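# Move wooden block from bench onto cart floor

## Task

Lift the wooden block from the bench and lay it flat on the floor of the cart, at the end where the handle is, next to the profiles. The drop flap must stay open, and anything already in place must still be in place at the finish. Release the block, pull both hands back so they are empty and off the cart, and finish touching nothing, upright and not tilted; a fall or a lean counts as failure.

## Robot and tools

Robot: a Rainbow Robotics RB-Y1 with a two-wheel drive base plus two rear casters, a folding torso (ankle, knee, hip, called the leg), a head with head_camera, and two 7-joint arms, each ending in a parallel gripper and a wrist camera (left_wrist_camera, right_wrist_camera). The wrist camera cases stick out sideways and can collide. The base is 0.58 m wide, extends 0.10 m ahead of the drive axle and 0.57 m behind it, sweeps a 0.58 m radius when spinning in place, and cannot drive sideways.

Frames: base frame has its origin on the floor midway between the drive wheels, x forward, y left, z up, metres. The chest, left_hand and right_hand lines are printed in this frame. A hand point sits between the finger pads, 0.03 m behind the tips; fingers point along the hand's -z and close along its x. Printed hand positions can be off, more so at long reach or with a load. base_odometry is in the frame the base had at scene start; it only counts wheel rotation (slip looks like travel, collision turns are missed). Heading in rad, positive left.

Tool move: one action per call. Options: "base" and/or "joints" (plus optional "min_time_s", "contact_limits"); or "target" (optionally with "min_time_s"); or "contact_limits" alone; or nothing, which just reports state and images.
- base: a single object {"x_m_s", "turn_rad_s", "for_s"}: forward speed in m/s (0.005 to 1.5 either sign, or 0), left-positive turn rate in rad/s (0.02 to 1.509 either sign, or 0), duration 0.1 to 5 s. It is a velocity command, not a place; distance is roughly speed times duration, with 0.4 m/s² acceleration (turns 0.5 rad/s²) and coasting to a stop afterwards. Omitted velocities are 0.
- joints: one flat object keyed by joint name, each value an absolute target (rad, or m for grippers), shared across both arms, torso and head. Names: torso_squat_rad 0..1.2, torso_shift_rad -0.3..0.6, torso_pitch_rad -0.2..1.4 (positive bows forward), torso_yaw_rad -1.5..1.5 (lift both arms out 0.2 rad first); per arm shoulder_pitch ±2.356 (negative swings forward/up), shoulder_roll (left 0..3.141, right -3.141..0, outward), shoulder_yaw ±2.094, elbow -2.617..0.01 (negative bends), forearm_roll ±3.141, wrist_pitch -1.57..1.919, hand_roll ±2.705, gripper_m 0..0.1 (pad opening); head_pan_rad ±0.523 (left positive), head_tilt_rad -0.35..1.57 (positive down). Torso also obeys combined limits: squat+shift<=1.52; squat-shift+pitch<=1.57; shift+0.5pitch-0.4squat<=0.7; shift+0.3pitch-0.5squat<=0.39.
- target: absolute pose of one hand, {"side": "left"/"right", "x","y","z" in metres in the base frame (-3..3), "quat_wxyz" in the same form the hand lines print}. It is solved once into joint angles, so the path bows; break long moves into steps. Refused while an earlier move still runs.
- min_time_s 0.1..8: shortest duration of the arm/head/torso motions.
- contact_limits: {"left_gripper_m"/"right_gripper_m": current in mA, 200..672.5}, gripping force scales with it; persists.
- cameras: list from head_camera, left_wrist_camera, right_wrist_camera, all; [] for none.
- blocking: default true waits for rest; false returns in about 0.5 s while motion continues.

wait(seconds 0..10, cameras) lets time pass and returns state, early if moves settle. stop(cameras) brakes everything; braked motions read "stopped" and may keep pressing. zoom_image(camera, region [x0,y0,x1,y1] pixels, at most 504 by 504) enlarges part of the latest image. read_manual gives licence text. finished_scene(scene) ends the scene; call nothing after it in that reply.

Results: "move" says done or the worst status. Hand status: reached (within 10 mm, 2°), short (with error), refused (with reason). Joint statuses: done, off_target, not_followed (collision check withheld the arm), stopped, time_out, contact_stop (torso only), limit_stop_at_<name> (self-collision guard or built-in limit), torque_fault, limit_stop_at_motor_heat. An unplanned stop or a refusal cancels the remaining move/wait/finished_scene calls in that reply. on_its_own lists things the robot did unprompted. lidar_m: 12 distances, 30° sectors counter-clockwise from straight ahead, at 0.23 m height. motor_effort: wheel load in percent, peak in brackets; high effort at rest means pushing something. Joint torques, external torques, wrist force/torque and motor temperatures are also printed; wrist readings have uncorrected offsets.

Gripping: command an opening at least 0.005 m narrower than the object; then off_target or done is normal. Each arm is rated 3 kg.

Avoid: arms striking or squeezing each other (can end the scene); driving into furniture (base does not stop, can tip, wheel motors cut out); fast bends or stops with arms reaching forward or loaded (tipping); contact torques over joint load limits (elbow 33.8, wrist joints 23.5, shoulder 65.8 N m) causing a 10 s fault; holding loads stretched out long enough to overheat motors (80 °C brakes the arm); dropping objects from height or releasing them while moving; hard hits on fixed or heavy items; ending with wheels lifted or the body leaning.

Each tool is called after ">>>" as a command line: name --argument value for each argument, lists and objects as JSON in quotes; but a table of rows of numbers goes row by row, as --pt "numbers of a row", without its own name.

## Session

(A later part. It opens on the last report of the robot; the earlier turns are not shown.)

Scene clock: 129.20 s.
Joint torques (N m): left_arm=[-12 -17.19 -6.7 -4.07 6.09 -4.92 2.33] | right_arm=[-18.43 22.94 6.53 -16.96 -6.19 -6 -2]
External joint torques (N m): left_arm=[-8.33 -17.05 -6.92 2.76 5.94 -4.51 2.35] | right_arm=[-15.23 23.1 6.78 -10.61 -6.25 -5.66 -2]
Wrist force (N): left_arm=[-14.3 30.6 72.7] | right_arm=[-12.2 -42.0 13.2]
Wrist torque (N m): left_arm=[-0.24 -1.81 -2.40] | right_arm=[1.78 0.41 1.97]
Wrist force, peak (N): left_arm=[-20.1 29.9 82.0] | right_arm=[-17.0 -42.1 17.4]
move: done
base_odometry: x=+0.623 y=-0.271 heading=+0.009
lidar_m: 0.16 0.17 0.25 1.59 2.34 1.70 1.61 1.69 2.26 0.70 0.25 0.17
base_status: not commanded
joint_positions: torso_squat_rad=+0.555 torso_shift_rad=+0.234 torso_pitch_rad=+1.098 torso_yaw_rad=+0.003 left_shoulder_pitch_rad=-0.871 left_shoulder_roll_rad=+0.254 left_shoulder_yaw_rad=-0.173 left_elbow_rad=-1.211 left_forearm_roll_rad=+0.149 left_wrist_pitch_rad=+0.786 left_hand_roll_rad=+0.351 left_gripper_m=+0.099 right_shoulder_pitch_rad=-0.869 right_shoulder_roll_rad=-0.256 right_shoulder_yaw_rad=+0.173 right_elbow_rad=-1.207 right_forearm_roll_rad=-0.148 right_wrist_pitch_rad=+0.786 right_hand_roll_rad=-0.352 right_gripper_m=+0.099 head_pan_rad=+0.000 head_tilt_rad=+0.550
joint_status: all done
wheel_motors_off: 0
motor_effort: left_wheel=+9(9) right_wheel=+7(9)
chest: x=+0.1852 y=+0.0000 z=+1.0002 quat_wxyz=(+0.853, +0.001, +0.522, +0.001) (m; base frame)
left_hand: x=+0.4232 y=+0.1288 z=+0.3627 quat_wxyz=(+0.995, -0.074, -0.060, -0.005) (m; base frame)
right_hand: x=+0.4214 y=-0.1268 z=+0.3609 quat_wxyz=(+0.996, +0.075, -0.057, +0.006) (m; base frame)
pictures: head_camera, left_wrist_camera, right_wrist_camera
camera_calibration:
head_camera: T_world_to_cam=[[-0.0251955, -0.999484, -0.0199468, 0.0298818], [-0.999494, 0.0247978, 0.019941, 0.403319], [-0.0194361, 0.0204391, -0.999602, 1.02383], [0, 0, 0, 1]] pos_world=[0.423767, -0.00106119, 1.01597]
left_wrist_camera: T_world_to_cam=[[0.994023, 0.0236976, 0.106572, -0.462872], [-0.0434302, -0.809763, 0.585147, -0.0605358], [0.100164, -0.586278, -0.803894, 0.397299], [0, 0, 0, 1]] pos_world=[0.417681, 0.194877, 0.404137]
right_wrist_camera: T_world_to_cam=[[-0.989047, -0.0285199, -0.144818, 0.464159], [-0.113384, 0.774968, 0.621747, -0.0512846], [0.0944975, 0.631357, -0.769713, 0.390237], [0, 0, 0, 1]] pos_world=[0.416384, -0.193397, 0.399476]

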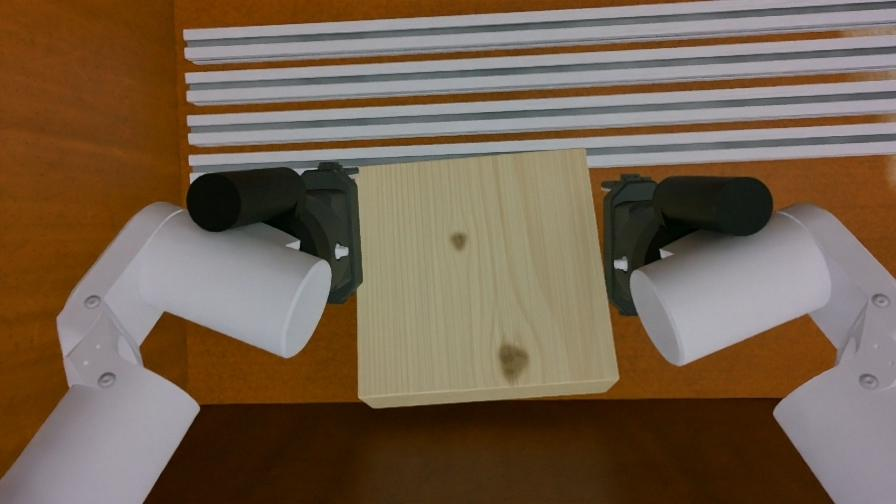

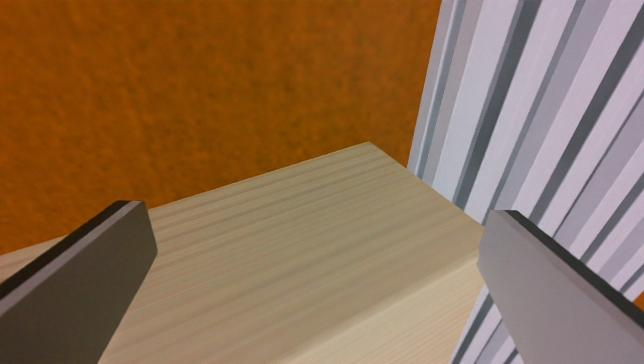

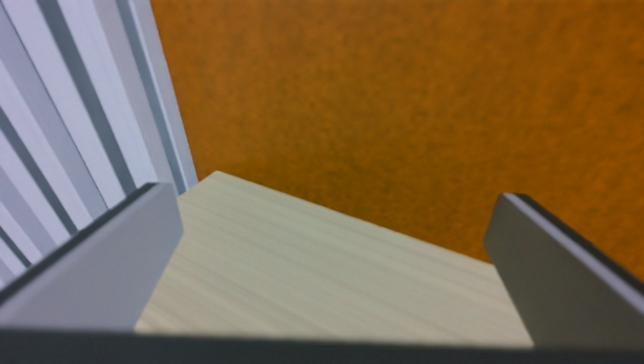

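>>> move --joints '{"left_shoulder_pitch_rad":-0.852,"left_shoulder_roll_rad":0.249,"left_shoulder_yaw_rad":-0.179,"left_elbow_rad":-1.235,"left_forearm_roll_rad":0.1505,"left_wrist_pitch_rad":0.805,"left_hand_roll_rad":0.3545,"right_shoulder_pitch_rad":-0.925,"right_shoulder_roll_rad":-0.25,"right_shoulder_yaw_rad":0.165,"right_elbow_rad":-1.149,"right_forearm_roll_rad":-0.149,"right_wrist_pitch_rad":0.735,"right_hand_roll_rad":-0.346}' --min_time_s 1.5 --cameras '["all"]'

Scene clock: 133.90 s.
Joint torques (N m): left_arm=[2.2 -20.39 -15.83 -0.72 5.95 2.21 -1.33] | right_arm=[-25.31 23.56 3.9 -20.06 -6.04 -7.01 -1.96]
External joint torques (N m): left_arm=[5.56 -20.19 -16.01 6.14 5.8 2.61 -1.32] | right_arm=[-21.23 23.86 4.22 -13.72 -6.12 -6.6 -1.96]
Wrist force (N): left_arm=[13.4 30.8 30.2] | right_arm=[-19.7 -41.3 1.7]
Wrist torque (N m): left_arm=[0.32 -2.15 1.61] | right_arm=[1.44 -0.32 2.03]
Wrist force, peak (N): left_arm=[-14.3 30.4 73.2] | right_arm=[-19.1 -45.4 12.5]
move: done
base_odometry: x=+0.623 y=-0.271 heading=+0.009
lidar_m: 0.16 0.17 0.25 1.57 2.33 1.69 1.61 1.68 2.26 0.71 0.24 0.18
base_status: not commanded
joint_positions: torso_squat_rad=+0.555 torso_shift_rad=+0.234 torso_pitch_rad=+1.099 torso_yaw_rad=+0.003 left_shoulder_pitch_rad=-0.853 left_shoulder_roll_rad=+0.254 left_shoulder_yaw_rad=-0.175 left_elbow_rad=-1.237 left_forearm_roll_rad=+0.149 left_wrist_pitch_rad=+0.804 left_hand_roll_rad=+0.355 left_gripper_m=+0.099 right_shoulder_pitch_rad=-0.920 right_shoulder_roll_rad=-0.256 right_shoulder_yaw_rad=+0.164 right_elbow_rad=-1.146 right_forearm_roll_rad=-0.148 right_wrist_pitch_rad=+0.737 right_hand_roll_rad=-0.346 right_gripper_m=+0.099 head_pan_rad=+0.000 head_tilt_rad=+0.550
joint_status: all done
wheel_motors_off: 0
motor_effort: left_wheel=+2(9) right_wheel=+8(11)
chest: x=+0.1857 y=+0.0000 z=+0.9998 quat_wxyz=(+0.853, +0.001, +0.522, +0.001) (m; base frame)
left_hand: x=+0.4172 y=+0.1287 z=+0.3642 quat_wxyz=(+0.996, -0.075, -0.054, -0.004) (m; base frame)
right_hand: x=+0.4428 y=-0.1257 z=+0.3577 quat_wxyz=(+0.994, +0.076, -0.077, +0.007) (m; base frame)
pictures: head_camera, left_wrist_camera, right_wrist_camera
camera_calibration:
head_camera: T_world_to_cam=[[-0.025315, -0.999485, -0.0197142, 0.0295985], [-0.999469, 0.0248996, 0.0210393, 0.402812], [-0.0205376, 0.0202363, -0.999584, 1.02359], [0, 0, 0, 1]] pos_world=[0.42437, -0.00116037, 1.01528]
left_wrist_camera: T_world_to_cam=[[0.995182, 0.0260693, 0.0945136, -0.453499], [-0.0345007, -0.809228, 0.586481, -0.0660131], [0.0917722, -0.586917, -0.804429, 0.402734], [0, 0, 0, 1]] pos_world=[0.412077, 0.194774, 0.405549]
right_wrist_camera: T_world_to_cam=[[-0.982608, -0.0270412, -0.18371, 0.496109], [-0.136936, 0.773728, 0.618541, -0.0362824], [0.125415, 0.63294, -0.763975, 0.369501], [0, 0, 0, 1]] pos_world=[0.436171, -0.192384, 0.395872]

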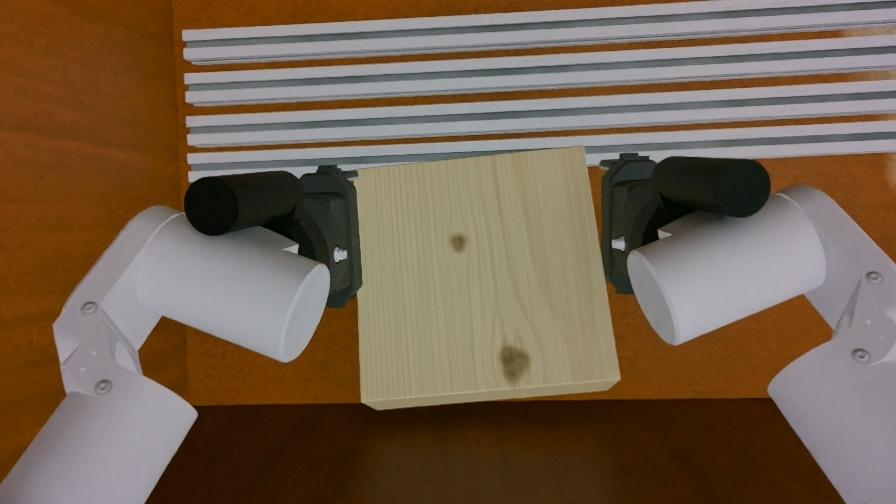

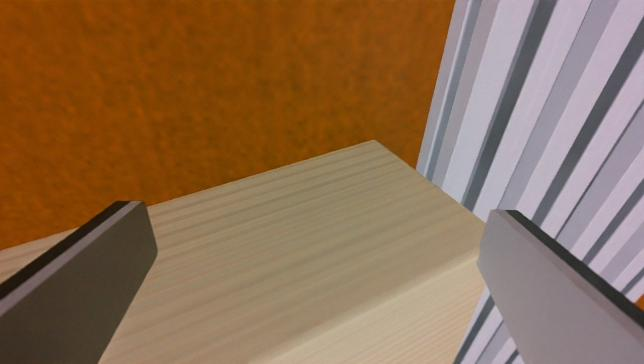

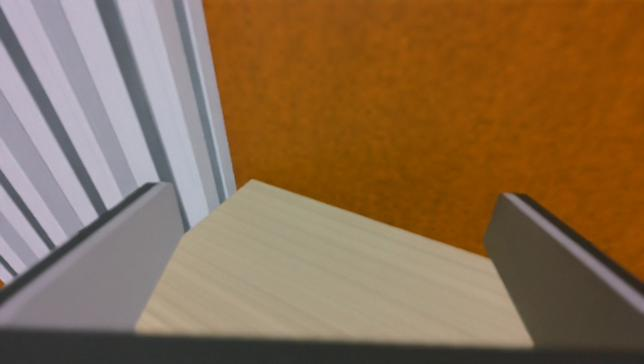

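>>> move --joints '{"left_shoulder_pitch_rad":-0.873,"left_shoulder_roll_rad":0.25,"left_shoulder_yaw_rad":-0.175,"left_elbow_rad":-1.21,"left_forearm_roll_rad":0.15,"left_wrist_pitch_rad":0.785,"left_hand_roll_rad":0.352,"right_shoulder_pitch_rad":-0.89,"right_shoulder_roll_rad":-0.25,"right_shoulder_yaw_rad":0.175,"right_elbow_rad":-1.21,"right_forearm_roll_rad":-0.15,"right_wrist_pitch_rad":0.785,"right_hand_roll_rad":-0.352}' --min_time_s 1

>>> move --joints '{"torso_squat_rad":0.585,"left_shoulder_roll_rad":0.251,"right_shoulder_roll_rad":-0.251}' --min_time_s 1.5 --cameras '["all"]'

Scene clock: 143.30 s.
Joint torques (N m): left_arm=[-14.72 -19.11 -4.68 -2.68 6.19 -5.98 4.82] | right_arm=[-7.32 27.87 12.89 -13.78 -7.85 -1.67 -2.01]
External joint torques (N m): left_arm=[-11.07 -18.98 -4.91 4.14 6.04 -5.57 4.83] | right_arm=[-3.61 28.06 13.17 -7.27 -7.92 -1.29 -2.02]
Wrist force (N): left_arm=[-21.8 35.5 83.8] | right_arm=[6.6 -46.1 -10.6]
Wrist torque (N m): left_arm=[-3.11 -1.55 -4.90] | right_arm=[1.31 0.01 1.66]
Wrist force, peak (N): left_arm=[-20.6 37.0 93.0] | right_arm=[6.9 -46.7 -9.5]
move: done
base_odometry: x=+0.623 y=-0.271 heading=+0.009
lidar_m: 0.16 0.18 0.23 1.58 2.36 1.68 1.60 1.69 2.27 0.69 0.25 0.17
base_status: not commanded
joint_positions: torso_squat_rad=+0.555 torso_shift_rad=+0.234 torso_pitch_rad=+1.098 torso_yaw_rad=+0.003 left_shoulder_pitch_rad=-0.870 left_shoulder_roll_rad=+0.255 left_shoulder_yaw_rad=-0.174 left_elbow_rad=-1.211 left_forearm_roll_rad=+0.148 left_wrist_pitch_rad=+0.786 left_hand_roll_rad=+0.351 left_gripper_m=+0.099 right_shoulder_pitch_rad=-0.889 right_shoulder_roll_rad=-0.257 right_shoulder_yaw_rad=+0.172 right_elbow_rad=-1.208 right_forearm_roll_rad=-0.148 right_wrist_pitch_rad=+0.785 right_hand_roll_rad=-0.352 right_gripper_m=+0.099 head_pan_rad=+0.000 head_tilt_rad=+0.550
joint_status: all done
wheel_motors_off: 0
motor_effort: left_wheel=+7(8) right_wheel=+3(8)
chest: x=+0.1853 y=+0.0000 z=+1.0002 quat_wxyz=(+0.853, +0.001, +0.522, +0.001) (m; base frame)
left_hand: x=+0.4228 y=+0.1292 z=+0.3626 quat_wxyz=(+0.995, -0.074, -0.059, -0.006) (m; base frame)
right_hand: x=+0.4347 y=-0.1231 z=+0.3647 quat_wxyz=(+0.995, +0.078, -0.068, +0.008) (m; base frame)
pictures: none

Scene clock: 145.40 s.
Joint torques (N m): left_arm=[-6.86 -18.06 -5.78 -0.1 7.44 -2.14 3.44] | right_arm=[-13.32 28.27 10.6 -14.5 -7.14 -3.88 -1.84]
External joint torques (N m): left_arm=[-2.86 -18.05 -6.09 6.82 7.31 -1.69 3.45] | right_arm=[-9.35 28.54 10.94 -7.92 -7.21 -3.48 -1.85]
Wrist force (N): left_arm=[-6.8 30.0 69.2] | right_arm=[-2.7 -44.6 4.3]
Wrist torque (N m): left_arm=[-0.35 -2.41 -3.23] | right_arm=[1.66 0.33 1.79]
Wrist force, peak (N): left_arm=[-24.1 27.7 193.9] | right_arm=[4.0 -58.8 16.0]
move: contact_stop
base_odometry: x=+0.623 y=-0.271 heading=+0.009
lidar_m: 0.16 0.17 0.25 1.58 2.36 1.69 1.61 1.68 2.27 0.70 0.26 0.18
base_status: not commanded
joint_positions: torso_squat_rad=+0.585 torso_shift_rad=+0.229 torso_pitch_rad=+1.085 torso_yaw_rad=+0.004 left_shoulder_pitch_rad=-0.872 left_shoulder_roll_rad=+0.255 left_shoulder_yaw_rad=-0.173 left_elbow_rad=-1.212 left_forearm_roll_rad=+0.148 left_wrist_pitch_rad=+0.785 left_hand_roll_rad=+0.351 left_gripper_m=+0.099 right_shoulder_pitch_rad=-0.888 right_shoulder_roll_rad=-0.258 right_shoulder_yaw_rad=+0.172 right_elbow_rad=-1.208 right_forearm_roll_rad=-0.148 right_wrist_pitch_rad=+0.786 right_hand_roll_rad=-0.352 right_gripper_m=+0.099 head_pan_rad=+0.000 head_tilt_rad=+0.550
joint_status: torso_squat_rad contact_stop (moved +0.029 of +0.030); the others done
wheel_motors_off: 0
motor_effort: left_wheel=+3(16) right_wheel=+4(20)
chest: x=+0.1780 y=-0.0001 z=+0.9935 quat_wxyz=(+0.856, +0.001, +0.516, +0.002) (m; base frame)
left_hand: x=+0.4252 y=+0.1297 z=+0.3596 quat_wxyz=(+0.995, -0.074, -0.067, -0.006) (m; base frame)
right_hand: x=+0.4343 y=-0.1235 z=+0.3607 quat_wxyz=(+0.994, +0.077, -0.073, +0.009) (m; base frame)
pictures: head_camera, left_wrist_camera, right_wrist_camera
camera_calibration:
head_camera: T_world_to_cam=[[-0.0244783, -0.999474, -0.0212649, 0.0306496], [-0.999674, 0.0243186, 0.00773968, 0.408393], [-0.00721848, 0.0214474, -0.999744, 1.0149], [0, 0, 0, 1]] pos_world=[0.416336, -0.00106515, 1.01214]
left_wrist_camera: T_world_to_cam=[[0.992269, 0.0227752, 0.121994, -0.469315], [-0.0531063, -0.810538, 0.583273, -0.0529812], [0.112165, -0.585243, -0.803063, 0.389467], [0, 0, 0, 1]] pos_world=[0.419189, 0.195678, 0.400923]
right_wrist_camera: T_world_to_cam=[[-0.983899, -0.0308441, -0.176046, 0.485775], [-0.135346, 0.77188, 0.621194, -0.0428763], [0.116726, 0.635019, -0.763626, 0.375364], [0, 0, 0, 1]] pos_world=[0.428335, -0.190285, 0.398791]

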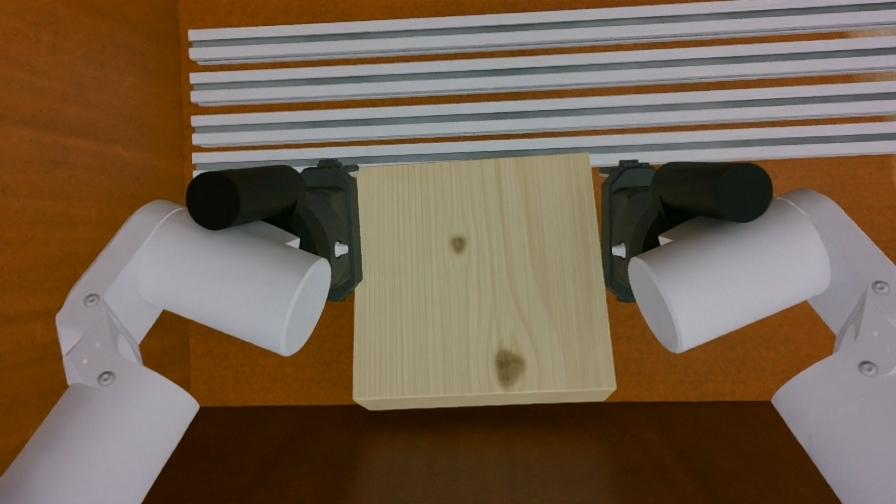

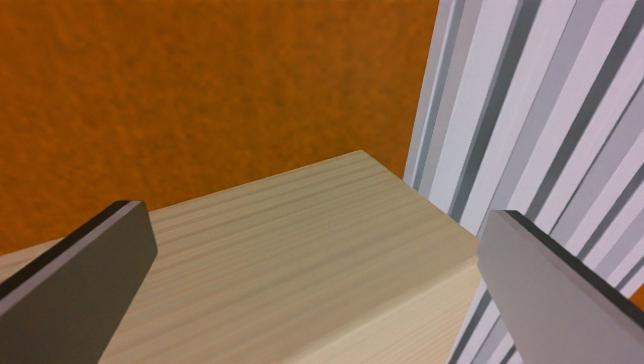

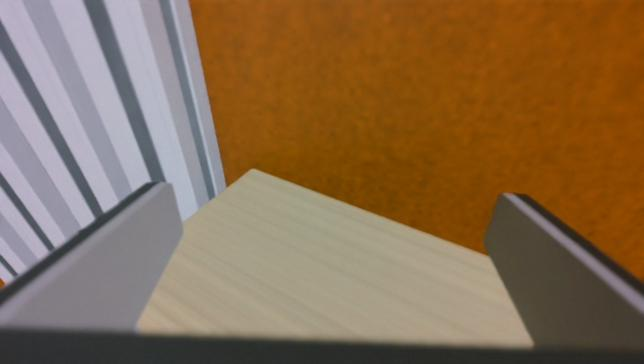

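>>> move --joints '{"torso_squat_rad":0.55,"torso_shift_rad":0.225,"torso_pitch_rad":1.09,"left_shoulder_roll_rad":0.249,"right_shoulder_roll_rad":-0.249,"right_shoulder_pitch_rad":-0.873}' --min_time_s 0.8

>>> move --joints '{"torso_shift_rad":0.165}' --min_time_s 1.2 --cameras '["all"]'

Scene clock: 150.60 s.
Joint torques (N m): left_arm=[-11.1 -18.61 -6.36 -13.48 6.54 -2.81 1.92] | right_arm=[-9.04 20.28 7.41 -12.94 -5.05 -2.39 -1.18]
External joint torques (N m): left_arm=[-7.29 -18.52 -6.61 -6.63 6.4 -2.39 1.93] | right_arm=[-5.61 20.42 7.67 -6.52 -5.11 -2.02 -1.18]
Wrist force (N): left_arm=[-1.6 33.2 -15.4] | right_arm=[-2.0 -29.5 -9.6]
Wrist torque (N m): left_arm=[-0.63 -0.36 -1.57] | right_arm=[0.71 -0.25 0.94]
Wrist force, peak (N): left_arm=[-7.2 29.4 69.3] | right_arm=[-2.4 -45.0 4.9]
move: done
base_odometry: x=+0.623 y=-0.271 heading=+0.009
lidar_m: 0.16 0.18 0.25 1.58 2.37 1.68 1.61 1.69 2.26 0.69 0.24 0.18
base_status: not commanded
joint_positions: torso_squat_rad=+0.550 torso_shift_rad=+0.225 torso_pitch_rad=+1.091 torso_yaw_rad=+0.004 left_shoulder_pitch_rad=-0.871 left_shoulder_roll_rad=+0.253 left_shoulder_yaw_rad=-0.173 left_elbow_rad=-1.208 left_forearm_roll_rad=+0.148 left_wrist_pitch_rad=+0.786 left_hand_roll_rad=+0.352 left_gripper_m=+0.099 right_shoulder_pitch_rad=-0.872 right_shoulder_roll_rad=-0.254 right_shoulder_yaw_rad=+0.173 right_elbow_rad=-1.208 right_forearm_roll_rad=-0.149 right_wrist_pitch_rad=+0.786 right_hand_roll_rad=-0.352 right_gripper_m=+0.099 head_pan_rad=+0.000 head_tilt_rad=+0.550
joint_status: all done
wheel_motors_off: 0
motor_effort: left_wheel=+0(4) right_wheel=+2(5)
chest: x=+0.1798 y=+0.0000 z=+1.0051 quat_wxyz=(+0.855, +0.001, +0.519, +0.002) (m; base frame)
left_hand: x=+0.4214 y=+0.1294 z=+0.3689 quat_wxyz=(+0.995, -0.074, -0.062, -0.005) (m; base frame)
right_hand: x=+0.4222 y=-0.1244 z=+0.3681 quat_wxyz=(+0.995, +0.077, -0.062, +0.006) (m; base frame)
pictures: none

Scene clock: 152.10 s.
Joint torques (N m): left_arm=[-6.05 -19.78 -8.93 -10.47 6.9 -0.81 1.86] | right_arm=[-3.71 22.06 8.9 -9.1 -5.94 0 -0.82]
External joint torques (N m): left_arm=[-2.18 -19.7 -9.19 -3.59 6.76 -0.38 1.87] | right_arm=[-0.22 22.22 9.17 -2.65 -6.01 0.37 -0.83]
Wrist force (N): left_arm=[10.1 34.8 -14.4] | right_arm=[12.3 -33.1 -8.1]
Wrist torque (N m): left_arm=[-0.66 -0.13 -1.63] | right_arm=[0.86 0.33 0.57]
Wrist force, peak (N): left_arm=[10.6 35.6 -15.4] | right_arm=[13.9 -36.2 -9.2]
move: done
base_odometry: x=+0.624 y=-0.271 heading=+0.009
lidar_m: 0.16 0.17 0.23 1.58 2.37 1.69 1.61 1.68 2.26 0.69 0.25 0.17
base_status: not commanded
joint_positions: torso_squat_rad=+0.550 torso_shift_rad=+0.165 torso_pitch_rad=+1.090 torso_yaw_rad=+0.004 left_shoulder_pitch_rad=-0.872 left_shoulder_roll_rad=+0.254 left_shoulder_yaw_rad=-0.173 left_elbow_rad=-1.209 left_forearm_roll_rad=+0.148 left_wrist_pitch_rad=+0.785 left_hand_roll_rad=+0.352 left_gripper_m=+0.099 right_shoulder_pitch_rad=-0.873 right_shoulder_roll_rad=-0.254 right_shoulder_yaw_rad=+0.173 right_elbow_rad=-1.209 right_forearm_roll_rad=-0.149 right_wrist_pitch_rad=+0.785 right_hand_roll_rad=-0.352 right_gripper_m=+0.099 head_pan_rad=+0.000 head_tilt_rad=+0.550
joint_status: all done
wheel_motors_off: 0
motor_effort: left_wheel=-6(6) right_wheel=-3(4)
chest: x=+0.1445 y=+0.0000 z=+1.0123 quat_wxyz=(+0.855, +0.001, +0.518, +0.002) (m; base frame)
left_hand: x=+0.3879 y=+0.1293 z=+0.3767 quat_wxyz=(+0.995, -0.074, -0.064, -0.005) (m; base frame)
right_hand: x=+0.3888 y=-0.1244 z=+0.3760 quat_wxyz=(+0.995, +0.077, -0.064, +0.007) (m; base frame)
pictures: head_camera, left_wrist_camera, right_wrist_camera
camera_calibration:
head_camera: T_world_to_cam=[[-0.0245674, -0.999481, -0.0208519, 0.0299164], [-0.999628, 0.0243137, 0.0123353, 0.370127], [-0.0118219, 0.0211472, -0.999706, 1.03399], [0, 0, 0, 1]] pos_world=[0.382948, -0.00096441, 1.02975]
left_wrist_camera: T_world_to_cam=[[0.993045, 0.0245153, 0.115157, -0.432356], [-0.0477544, -0.81015, 0.584274, -0.0677944], [0.107618, -0.58571, -0.803344, 0.409077], [0, 0, 0, 1]] pos_world=[0.382087, 0.195276, 0.418029]
right_wrist_camera: T_world_to_cam=[[-0.986928, -0.0277171, -0.15876, 0.438791], [-0.121976, 0.772308, 0.623427, -0.0638546], [0.105332, 0.634643, -0.765594, 0.397947], [0, 0, 0, 1]] pos_world=[0.38335, -0.191076, 0.414136]

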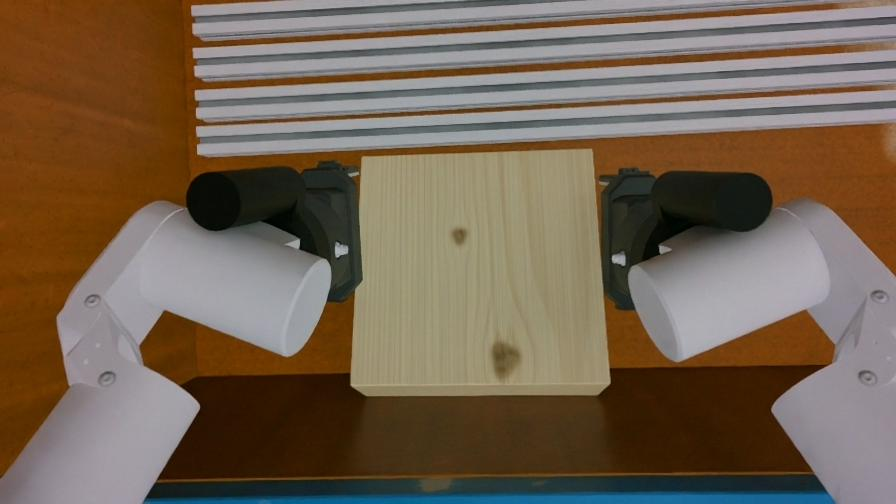

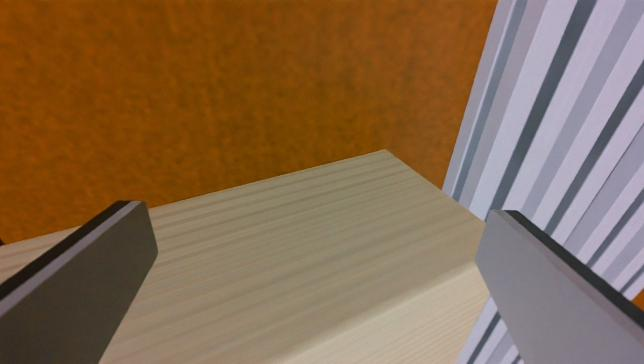

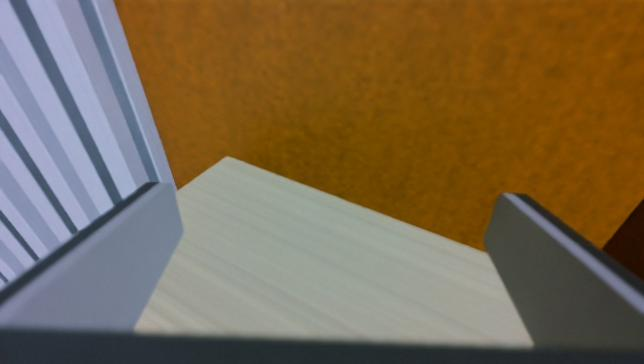

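>>> move --joints '{"torso_squat_rad":0.57,"torso_pitch_rad":1.115,"left_shoulder_pitch_rad":-0.914,"left_shoulder_roll_rad":0.252,"left_shoulder_yaw_rad":-0.167,"left_elbow_rad":-1.161,"left_forearm_roll_rad":0.149,"left_wrist_pitch_rad":0.745,"left_hand_roll_rad":0.347,"right_shoulder_pitch_rad":-0.914,"right_shoulder_roll_rad":-0.252,"right_shoulder_yaw_rad":0.167,"right_elbow_rad":-1.161,"right_forearm_roll_rad":-0.149,"right_wrist_pitch_rad":0.745,"right_hand_roll_rad":-0.347}' --min_time_s 1.5 --cameras '["all"]'

Scene clock: 159.07 s.
Joint torques (N m): left_arm=[-12.44 -16.99 -6.06 -12.5 5.97 -3.43 0.99] | right_arm=[-13.05 16.34 4.63 -12.97 -4.41 -2.88 -0.69]
External joint torques (N m): left_arm=[-8.49 -16.9 -6.31 -5.82 5.84 -2.99 1] | right_arm=[-9.49 16.48 4.87 -6.72 -4.48 -2.5 -0.7]
Wrist force (N): left_arm=[-2.3 31.0 -10.8] | right_arm=[-4.7 -28.7 -8.5]
Wrist torque (N m): left_arm=[-0.06 -0.41 -1.06] | right_arm=[0.75 -0.32 0.74]
Wrist force, peak (N): left_arm=[10.4 35.7 -14.9] | right_arm=[12.5 -33.9 -8.0]
move: done
base_odometry: x=+0.623 y=-0.271 heading=+0.009
lidar_m: 0.16 0.18 0.22 1.58 2.34 1.68 1.61 1.69 2.26 0.70 0.25 0.17
base_status: not commanded
joint_positions: torso_squat_rad=+0.570 torso_shift_rad=+0.165 torso_pitch_rad=+1.115 torso_yaw_rad=+0.004 left_shoulder_pitch_rad=-0.912 left_shoulder_roll_rad=+0.256 left_shoulder_yaw_rad=-0.165 left_elbow_rad=-1.160 left_forearm_roll_rad=+0.148 left_wrist_pitch_rad=+0.746 left_hand_roll_rad=+0.347 left_gripper_m=+0.099 right_shoulder_pitch_rad=-0.912 right_shoulder_roll_rad=-0.256 right_shoulder_yaw_rad=+0.166 right_elbow_rad=-1.159 right_forearm_roll_rad=-0.148 right_wrist_pitch_rad=+0.746 right_hand_roll_rad=-0.347 right_gripper_m=+0.099 head_pan_rad=+0.000 head_tilt_rad=+0.550
joint_status: all done
wheel_motors_off: 0
motor_effort: left_wheel=-4(7) right_wheel=-3(5)
chest: x=+0.1468 y=+0.0000 z=+0.9980 quat_wxyz=(+0.848, +0.001, +0.529, +0.002) (m; base frame)
left_hand: x=+0.3908 y=+0.1297 z=+0.3537 quat_wxyz=(+0.995, -0.074, -0.067, -0.005) (m; base frame)
right_hand: x=+0.3908 y=-0.1244 z=+0.3528 quat_wxyz=(+0.995, +0.077, -0.067, +0.007) (m; base frame)
pictures: head_camera, left_wrist_camera, right_wrist_camera
camera_calibration:
head_camera: T_world_to_cam=[[-0.0250868, -0.999481, -0.0202226, 0.0291231], [-0.998995, 0.0243127, 0.0376581, 0.347236], [-0.0371469, 0.021147, -0.999086, 1.02285], [0, 0, 0, 1]] pos_world=[0.385613, -0.000964413, 1.00942]
left_wrist_camera: T_world_to_cam=[[0.992304, 0.0246835, 0.121339, -0.434492], [-0.051194, -0.810475, 0.583532, -0.0522243], [0.112746, -0.585253, -0.802974, 0.388341], [0, 0, 0, 1]] pos_world=[0.384691, 0.195676, 0.395024]
right_wrist_camera: T_world_to_cam=[[-0.986175, -0.0276016, -0.163394, 0.438445], [-0.124802, 0.772381, 0.622777, -0.0477269], [0.109013, 0.634559, -0.765148, 0.378439], [0, 0, 0, 1]] pos_world=[0.385172, -0.191177, 0.390924]

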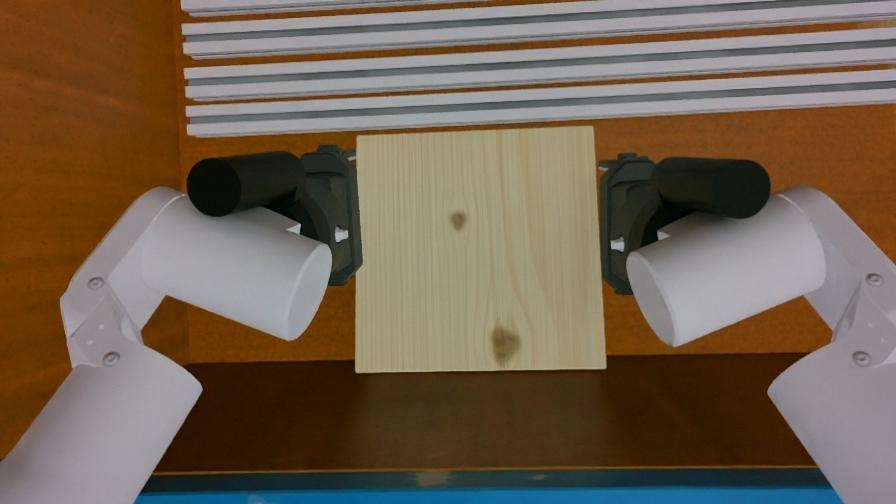

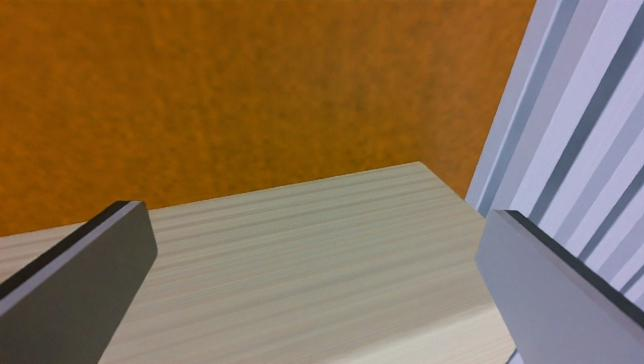

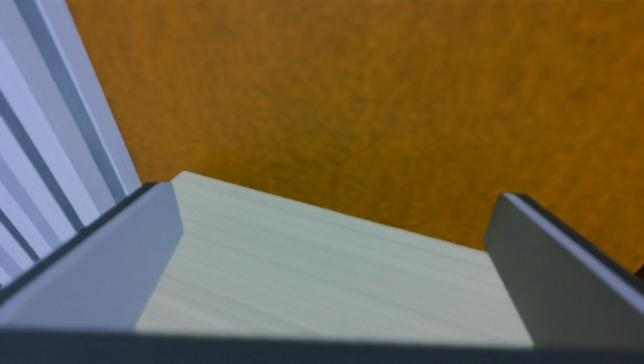

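>>> move --joints '{"torso_squat_rad":0.58,"torso_pitch_rad":1.135,"left_shoulder_pitch_rad":-0.945,"left_shoulder_roll_rad":0.253,"left_shoulder_yaw_rad":-0.161,"left_elbow_rad":-1.124,"left_forearm_roll_rad":0.148,"left_wrist_pitch_rad":0.715,"left_hand_roll_rad":0.343,"right_shoulder_pitch_rad":-0.945,"right_shoulder_roll_rad":-0.253,"right_shoulder_yaw_rad":0.161,"right_elbow_rad":-1.124,"right_forearm_roll_rad":-0.148,"right_wrist_pitch_rad":0.715,"right_hand_roll_rad":-0.343}' --min_time_s 1.5 --cameras '["all"]'

Scene clock: 162.90 s.
Joint torques (N m): left_arm=[-11.6 -17.92 -7.29 -10.96 5.11 -2.84 0.46] | right_arm=[-15.48 17.88 4.59 -14.43 -4.58 -3.38 -0.66]
External joint torques (N m): left_arm=[-7.56 -17.82 -7.51 -4.42 4.98 -2.39 0.47] | right_arm=[-11.86 17.98 4.8 -8.33 -4.65 -3 -0.67]
Wrist force (N): left_arm=[0.6 33.2 -6.2] | right_arm=[-6.9 -31.1 -9.1]
Wrist torque (N m): left_arm=[-0.57 -0.38 -0.63] | right_arm=[0.78 -0.35 0.88]
Wrist force, peak (N): left_arm=[-0.4 34.0 -5.5] | right_arm=[-6.9 -32.8 -8.8]
move: done
base_odometry: x=+0.623 y=-0.271 heading=+0.009
lidar_m: 0.16 0.17 0.24 1.59 2.37 1.70 1.61 1.68 2.26 0.69 0.24 0.17
base_status: not commanded
joint_positions: torso_squat_rad=+0.580 torso_shift_rad=+0.165 torso_pitch_rad=+1.135 torso_yaw_rad=+0.004 left_shoulder_pitch_rad=-0.943 left_shoulder_roll_rad=+0.257 left_shoulder_yaw_rad=-0.159 left_elbow_rad=-1.123 left_forearm_roll_rad=+0.147 left_wrist_pitch_rad=+0.716 left_hand_roll_rad=+0.343 left_gripper_m=+0.099 right_shoulder_pitch_rad=-0.942 right_shoulder_roll_rad=-0.257 right_shoulder_yaw_rad=+0.160 right_elbow_rad=-1.122 right_forearm_roll_rad=-0.147 right_wrist_pitch_rad=+0.716 right_hand_roll_rad=-0.343 right_gripper_m=+0.099 head_pan_rad=+0.000 head_tilt_rad=+0.550
joint_status: all done
wheel_motors_off: 0
motor_effort: left_wheel=-3(4) right_wheel=-1(2)
chest: x=+0.1488 y=+0.0000 z=+0.9886 quat_wxyz=(+0.843, +0.001, +0.538, +0.002) (m; base frame)
left_hand: x=+0.3940 y=+0.1295 z=+0.3384 quat_wxyz=(+0.995, -0.074, -0.070, -0.005) (m; base frame)
right_hand: x=+0.3931 y=-0.1245 z=+0.3370 quat_wxyz=(+0.995, +0.077, -0.069, +0.007) (m; base frame)
pictures: head_camera, left_wrist_camera, right_wrist_camera
camera_calibration:
head_camera: T_world_to_cam=[[-0.0254859, -0.999481, -0.0197165, 0.0285441], [-0.998045, 0.0243134, 0.0575798, 0.329718], [-0.0570706, 0.0211454, -0.998146, 1.01569], [0, 0, 0, 1]] pos_world=[0.387766, -0.000964406, 0.995381]
left_wrist_camera: T_world_to_cam=[[0.991481, 0.0253223, 0.127768, -0.437746], [-0.054539, -0.810083, 0.583774, -0.0421214], [0.118285, -0.585769, -0.8018, 0.373036], [0, 0, 0, 1]] pos_world=[0.387595, 0.195475, 0.379619]
right_wrist_camera: T_world_to_cam=[[-0.985388, -0.0274257, -0.168104, 0.439366], [-0.127636, 0.77242, 0.622155, -0.0362741], [0.112784, 0.63452, -0.764634, 0.364599], [0, 0, 0, 1]] pos_world=[0.387195, -0.191276, 0.375212]

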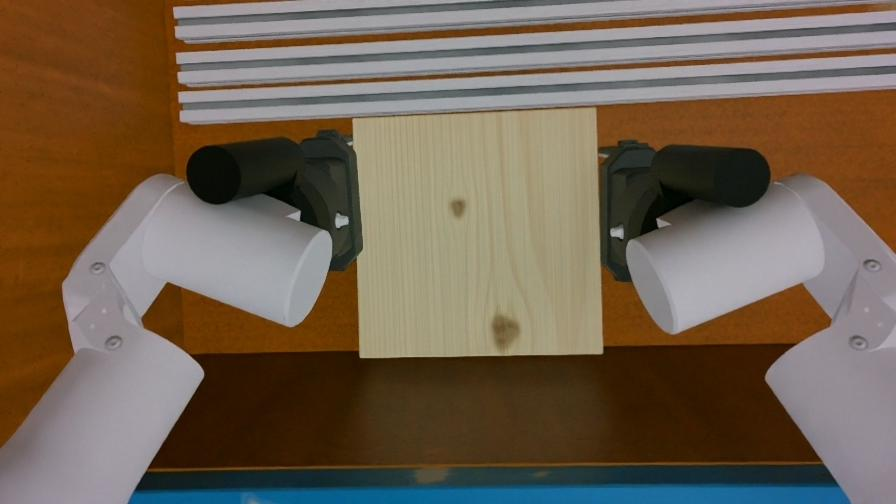

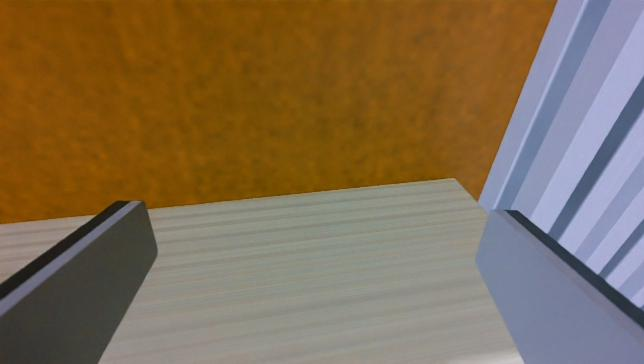

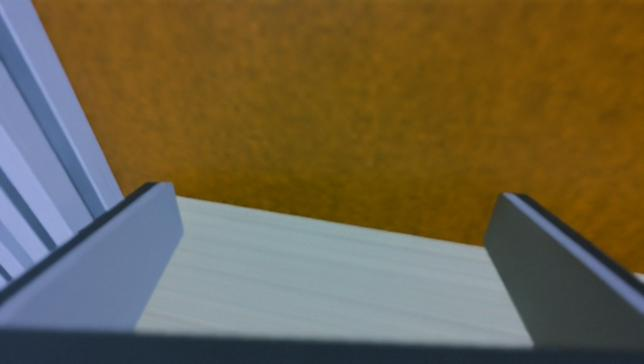

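>>> move --joints '{"torso_squat_rad":0.575,"torso_pitch_rad":1.155,"left_shoulder_pitch_rad":-0.986,"left_shoulder_roll_rad":0.257,"left_shoulder_yaw_rad":-0.153,"left_elbow_rad":-1.075,"left_forearm_roll_rad":0.147,"left_wrist_pitch_rad":0.676,"left_hand_roll_rad":0.338,"right_shoulder_pitch_rad":-0.986,"right_shoulder_roll_rad":-0.257,"right_shoulder_yaw_rad":0.153,"right_elbow_rad":-1.075,"right_forearm_roll_rad":-0.147,"right_wrist_pitch_rad":0.676,"right_hand_roll_rad":-0.338}' --min_time_s 1.5 --cameras '["all"]'

Scene clock: 166.83 s.
Joint torques (N m): left_arm=[-12.58 -14.76 -5.27 -9.63 3.69 -4 -0.32] | right_arm=[-16.82 15.22 2.92 -14.38 -3.93 -3.91 -0.72]
External joint torques (N m): left_arm=[-8.29 -14.71 -5.5 -3.24 3.58 -3.53 -0.3] | right_arm=[-12.94 15.37 3.15 -8.42 -4 -3.5 -0.73]
Wrist force (N): left_arm=[-3.4 26.1 10.5] | right_arm=[-9.3 -27.6 -5.4]
Wrist torque (N m): left_arm=[0.10 0.17 0.11] | right_arm=[0.73 -0.20 0.85]
Wrist force, peak (N): left_arm=[0.2 33.9 -6.0] | right_arm=[-7.1 -32.0 -9.0]
move: done
base_odometry: x=+0.623 y=-0.271 heading=+0.009
lidar_m: 0.15 0.17 0.24 1.58 2.34 1.69 1.61 1.69 2.27 0.70 0.25 0.18
base_status: not commanded
joint_positions: torso_squat_rad=+0.575 torso_shift_rad=+0.165 torso_pitch_rad=+1.155 torso_yaw_rad=+0.004 left_shoulder_pitch_rad=-0.984 left_shoulder_roll_rad=+0.260 left_shoulder_yaw_rad=-0.151 left_elbow_rad=-1.074 left_forearm_roll_rad=+0.146 left_wrist_pitch_rad=+0.677 left_hand_roll_rad=+0.338 left_gripper_m=+0.099 right_shoulder_pitch_rad=-0.983 right_shoulder_roll_rad=-0.261 right_shoulder_yaw_rad=+0.152 right_elbow_rad=-1.073 right_forearm_roll_rad=-0.146 right_wrist_pitch_rad=+0.677 right_hand_roll_rad=-0.338 right_gripper_m=+0.099 head_pan_rad=+0.000 head_tilt_rad=+0.550
joint_status: all done
wheel_motors_off: 0
motor_effort: left_wheel=+1(3) right_wheel=+2(3)
chest: x=+0.1515 y=+0.0000 z=+0.9850 quat_wxyz=(+0.838, +0.001, +0.546, +0.002) (m; base frame)
left_hand: x=+0.4020 y=+0.1301 z=+0.3284 quat_wxyz=(+0.994, -0.074, -0.077, -0.006) (m; base frame)
right_hand: x=+0.4010 y=-0.1252 z=+0.3270 quat_wxyz=(+0.994, +0.077, -0.076, +0.007) (m; base frame)
pictures: head_camera, left_wrist_camera, right_wrist_camera
camera_calibration:
head_camera: T_world_to_cam=[[-0.0258754, -0.999479, -0.0193131, 0.028206], [-0.996726, 0.0243141, 0.0771109, 0.313253], [-0.0766011, 0.0212452, -0.996835, 1.01385], [0, 0, 0, 1]] pos_world=[0.390619, -0.000964655, 0.987036]
left_wrist_camera: T_world_to_cam=[[0.989629, 0.025615, 0.141347, -0.448172], [-0.0622246, -0.810426, 0.582527, -0.0318225], [0.129473, -0.58528, -0.800427, 0.359461], [0, 0, 0, 1]] pos_world=[0.395004, 0.196075, 0.369608]
right_wrist_camera: T_world_to_cam=[[-0.982977, -0.0271812, -0.181709, 0.448964], [-0.135915, 0.773051, 0.619612, -0.0241685], [0.123628, 0.633761, -0.763586, 0.351657], [0, 0, 0, 1]] pos_world=[0.394562, -0.19198, 0.365076]

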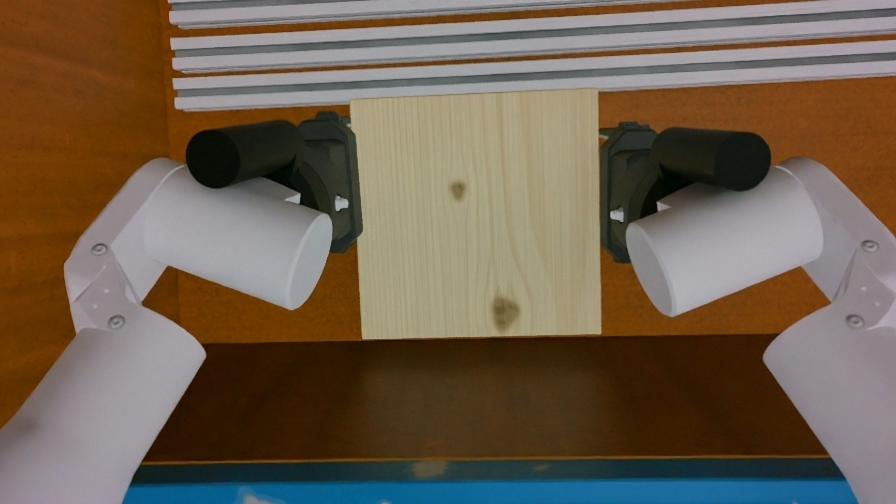

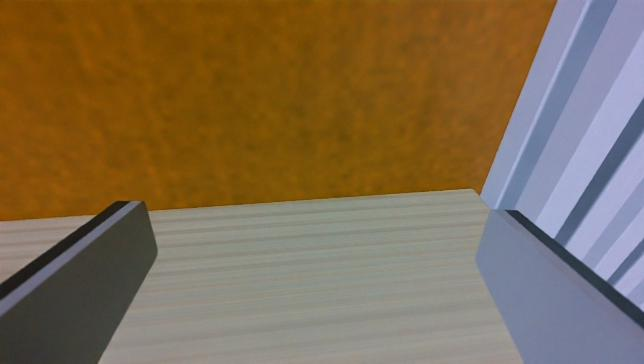

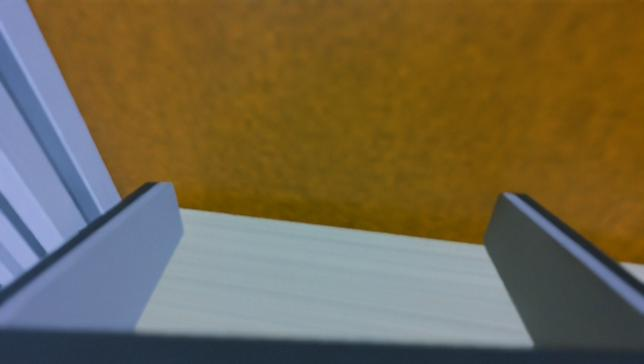

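>>> move --joints '{"left_shoulder_roll_rad":0.266,"right_shoulder_roll_rad":-0.266}' --min_time_s 1.5

>>> move --joints '{"left_shoulder_roll_rad":0.33,"right_shoulder_roll_rad":-0.33}' --min_time_s 0.8 --cameras '["all"]'

Scene clock: 170.77 s.
Joint torques (N m): left_arm=[-4.86 0.02 -0.27 -6.84 0.34 -1.04 -0.05] | right_arm=[-5.28 -1.76 0.51 -6.96 -0.46 -0.59 -0.25]
External joint torques (N m): left_arm=[-0.52 -0.04 -0.55 -0.44 0.23 -0.56 -0.04] | right_arm=[-1.32 -1.5 0.78 -0.97 -0.54 -0.17 -0.26]
Wrist force (N): left_arm=[-0.2 1.5 -7.7] | right_arm=[-1.3 1.0 -5.0]
Wrist torque (N m): left_arm=[-0.28 0.13 0.17] | right_arm=[-0.14 0.00 -0.13]
Wrist force, peak (N): left_arm=[-3.6 27.1 10.2] | right_arm=[-9.7 -28.5 -6.0]
move: done
base_odometry: x=+0.623 y=-0.271 heading=+0.009
lidar_m: 0.16 0.17 0.24 1.59 2.37 1.68 1.61 1.68 2.27 0.69 0.25 0.17
base_status: not commanded
joint_positions: torso_squat_rad=+0.575 torso_shift_rad=+0.165 torso_pitch_rad=+1.155 torso_yaw_rad=+0.004 left_shoulder_pitch_rad=-0.986 left_shoulder_roll_rad=+0.266 left_shoulder_yaw_rad=-0.153 left_elbow_rad=-1.075 left_forearm_roll_rad=+0.147 left_wrist_pitch_rad=+0.676 left_hand_roll_rad=+0.338 left_gripper_m=+0.099 right_shoulder_pitch_rad=-0.986 right_shoulder_roll_rad=-0.266 right_shoulder_yaw_rad=+0.153 right_elbow_rad=-1.075 right_forearm_roll_rad=-0.147 right_wrist_pitch_rad=+0.676 right_hand_roll_rad=-0.338 right_gripper_m=+0.099 head_pan_rad=+0.000 head_tilt_rad=+0.550
joint_status: all done
wheel_motors_off: 0
motor_effort: left_wheel=+1(2) right_wheel=+0(3)
chest: x=+0.1515 y=+0.0001 z=+0.9849 quat_wxyz=(+0.838, +0.001, +0.546, +0.002) (m; base frame)
left_hand: x=+0.4042 y=+0.1323 z=+0.3287 quat_wxyz=(+0.994, -0.072, -0.079, -0.007) (m; base frame)
right_hand: x=+0.4044 y=-0.1267 z=+0.3277 quat_wxyz=(+0.994, +0.076, -0.079, +0.008) (m; base frame)
pictures: none

Scene clock: 171.87 s.
Joint torques (N m): left_arm=[-5.07 1.02 0.5 -6.83 0.26 -0.98 -0.07] | right_arm=[-5.29 -2.69 -0.04 -6.73 -0.29 -0.55 -0.26]
External joint torques (N m): left_arm=[-0.76 -0.64 -0.37 -0.55 0.23 -0.51 -0.06] | right_arm=[-1.36 -0.84 0.79 -0.84 -0.44 -0.14 -0.27]
Wrist force (N): left_arm=[-0.1 0.6 -7.4] | right_arm=[-1.3 0.9 -5.2]
Wrist torque (N m): left_arm=[-0.18 0.11 0.14] | right_arm=[-0.13 0.03 -0.15]
Wrist force, peak (N): left_arm=[0.3 1.9 -8.1] | right_arm=[-1.2 1.1 -5.6]
move: done
base_odometry: x=+0.623 y=-0.271 heading=+0.009
lidar_m: 0.16 0.16 0.24 1.58 2.35 1.70 1.61 1.68 2.26 0.69 0.23 0.17
base_status: not commanded
joint_positions: torso_squat_rad=+0.575 torso_shift_rad=+0.165 torso_pitch_rad=+1.155 torso_yaw_rad=+0.004 left_shoulder_pitch_rad=-0.986 left_shoulder_roll_rad=+0.330 left_shoulder_yaw_rad=-0.153 left_elbow_rad=-1.075 left_forearm_roll_rad=+0.147 left_wrist_pitch_rad=+0.676 left_hand_roll_rad=+0.338 left_gripper_m=+0.099 right_shoulder_pitch_rad=-0.986 right_shoulder_roll_rad=-0.330 right_shoulder_yaw_rad=+0.153 right_elbow_rad=-1.075 right_forearm_roll_rad=-0.147 right_wrist_pitch_rad=+0.676 right_hand_roll_rad=-0.338 right_gripper_m=+0.099 head_pan_rad=+0.000 head_tilt_rad=+0.550
joint_status: all done
wheel_motors_off: 0
motor_effort: left_wheel=+0(2) right_wheel=+1(2)
chest: x=+0.1515 y=+0.0001 z=+0.9849 quat_wxyz=(+0.838, +0.001, +0.546, +0.002) (m; base frame)
left_hand: x=+0.4159 y=+0.1716 z=+0.3280 quat_wxyz=(+0.995, -0.043, -0.087, -0.016) (m; base frame)
right_hand: x=+0.4162 y=-0.1660 z=+0.3267 quat_wxyz=(+0.995, +0.046, -0.087, +0.017) (m; base frame)
pictures: head_camera, left_wrist_camera, right_wrist_camera
camera_calibration:
head_camera: T_world_to_cam=[[-0.0257704, -0.999483, -0.0192207, 0.0281717], [-0.996713, 0.0242122, 0.0773128, 0.313054], [-0.0768075, 0.0211499, -0.996822, 1.01382], [0, 0, 0, 1]] pos_world=[0.39062, -0.00086472, 0.986936]
left_wrist_camera: T_world_to_cam=[[0.986437, 0.00175039, 0.164133, -0.464905], [-0.0864358, -0.844531, 0.528484, 0.0365572], [0.139541, -0.535503, -0.832925, 0.379531], [0, 0, 0, 1]] pos_world=[0.408799, 0.234928, 0.373108]
right_wrist_camera: T_world_to_cam=[[-0.977731, -0.0522911, -0.203241, 0.463466], [-0.16107, 0.8078, 0.567023, 0.0429454], [0.134528, 0.587132, -0.798234, 0.374458], [0, 0, 0, 1]] pos_world=[0.409687, -0.230313, 0.36875]

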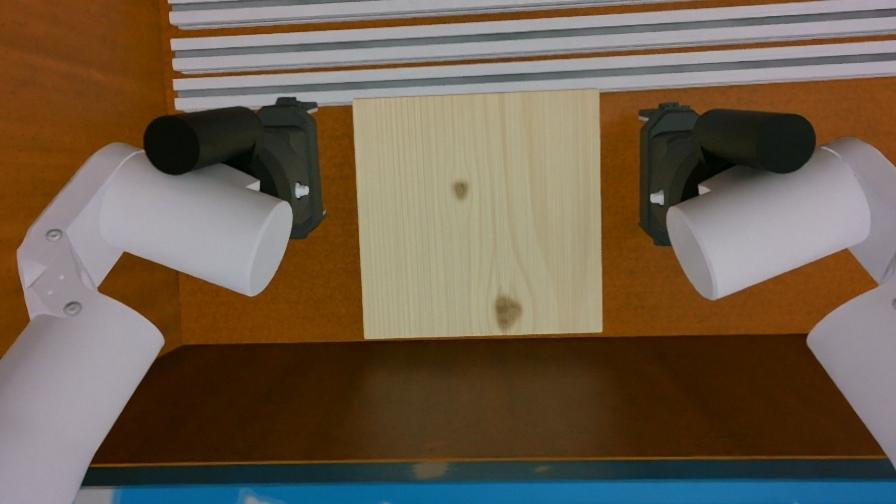

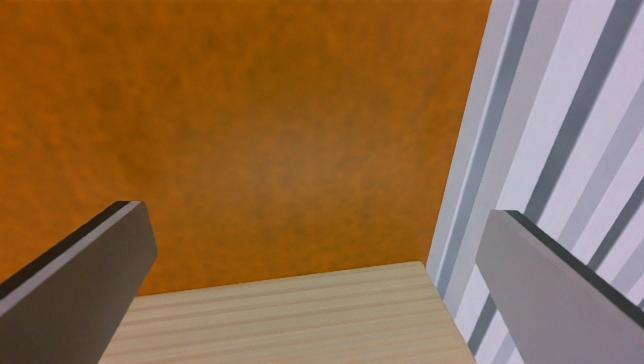

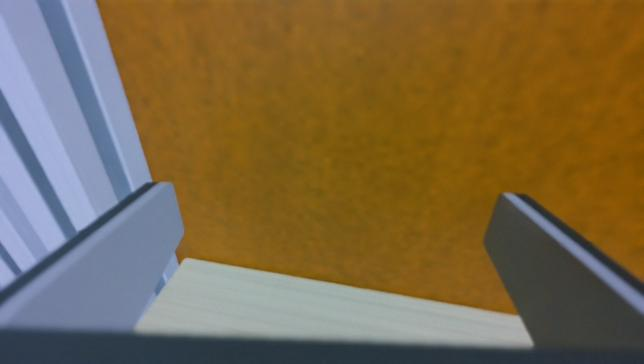

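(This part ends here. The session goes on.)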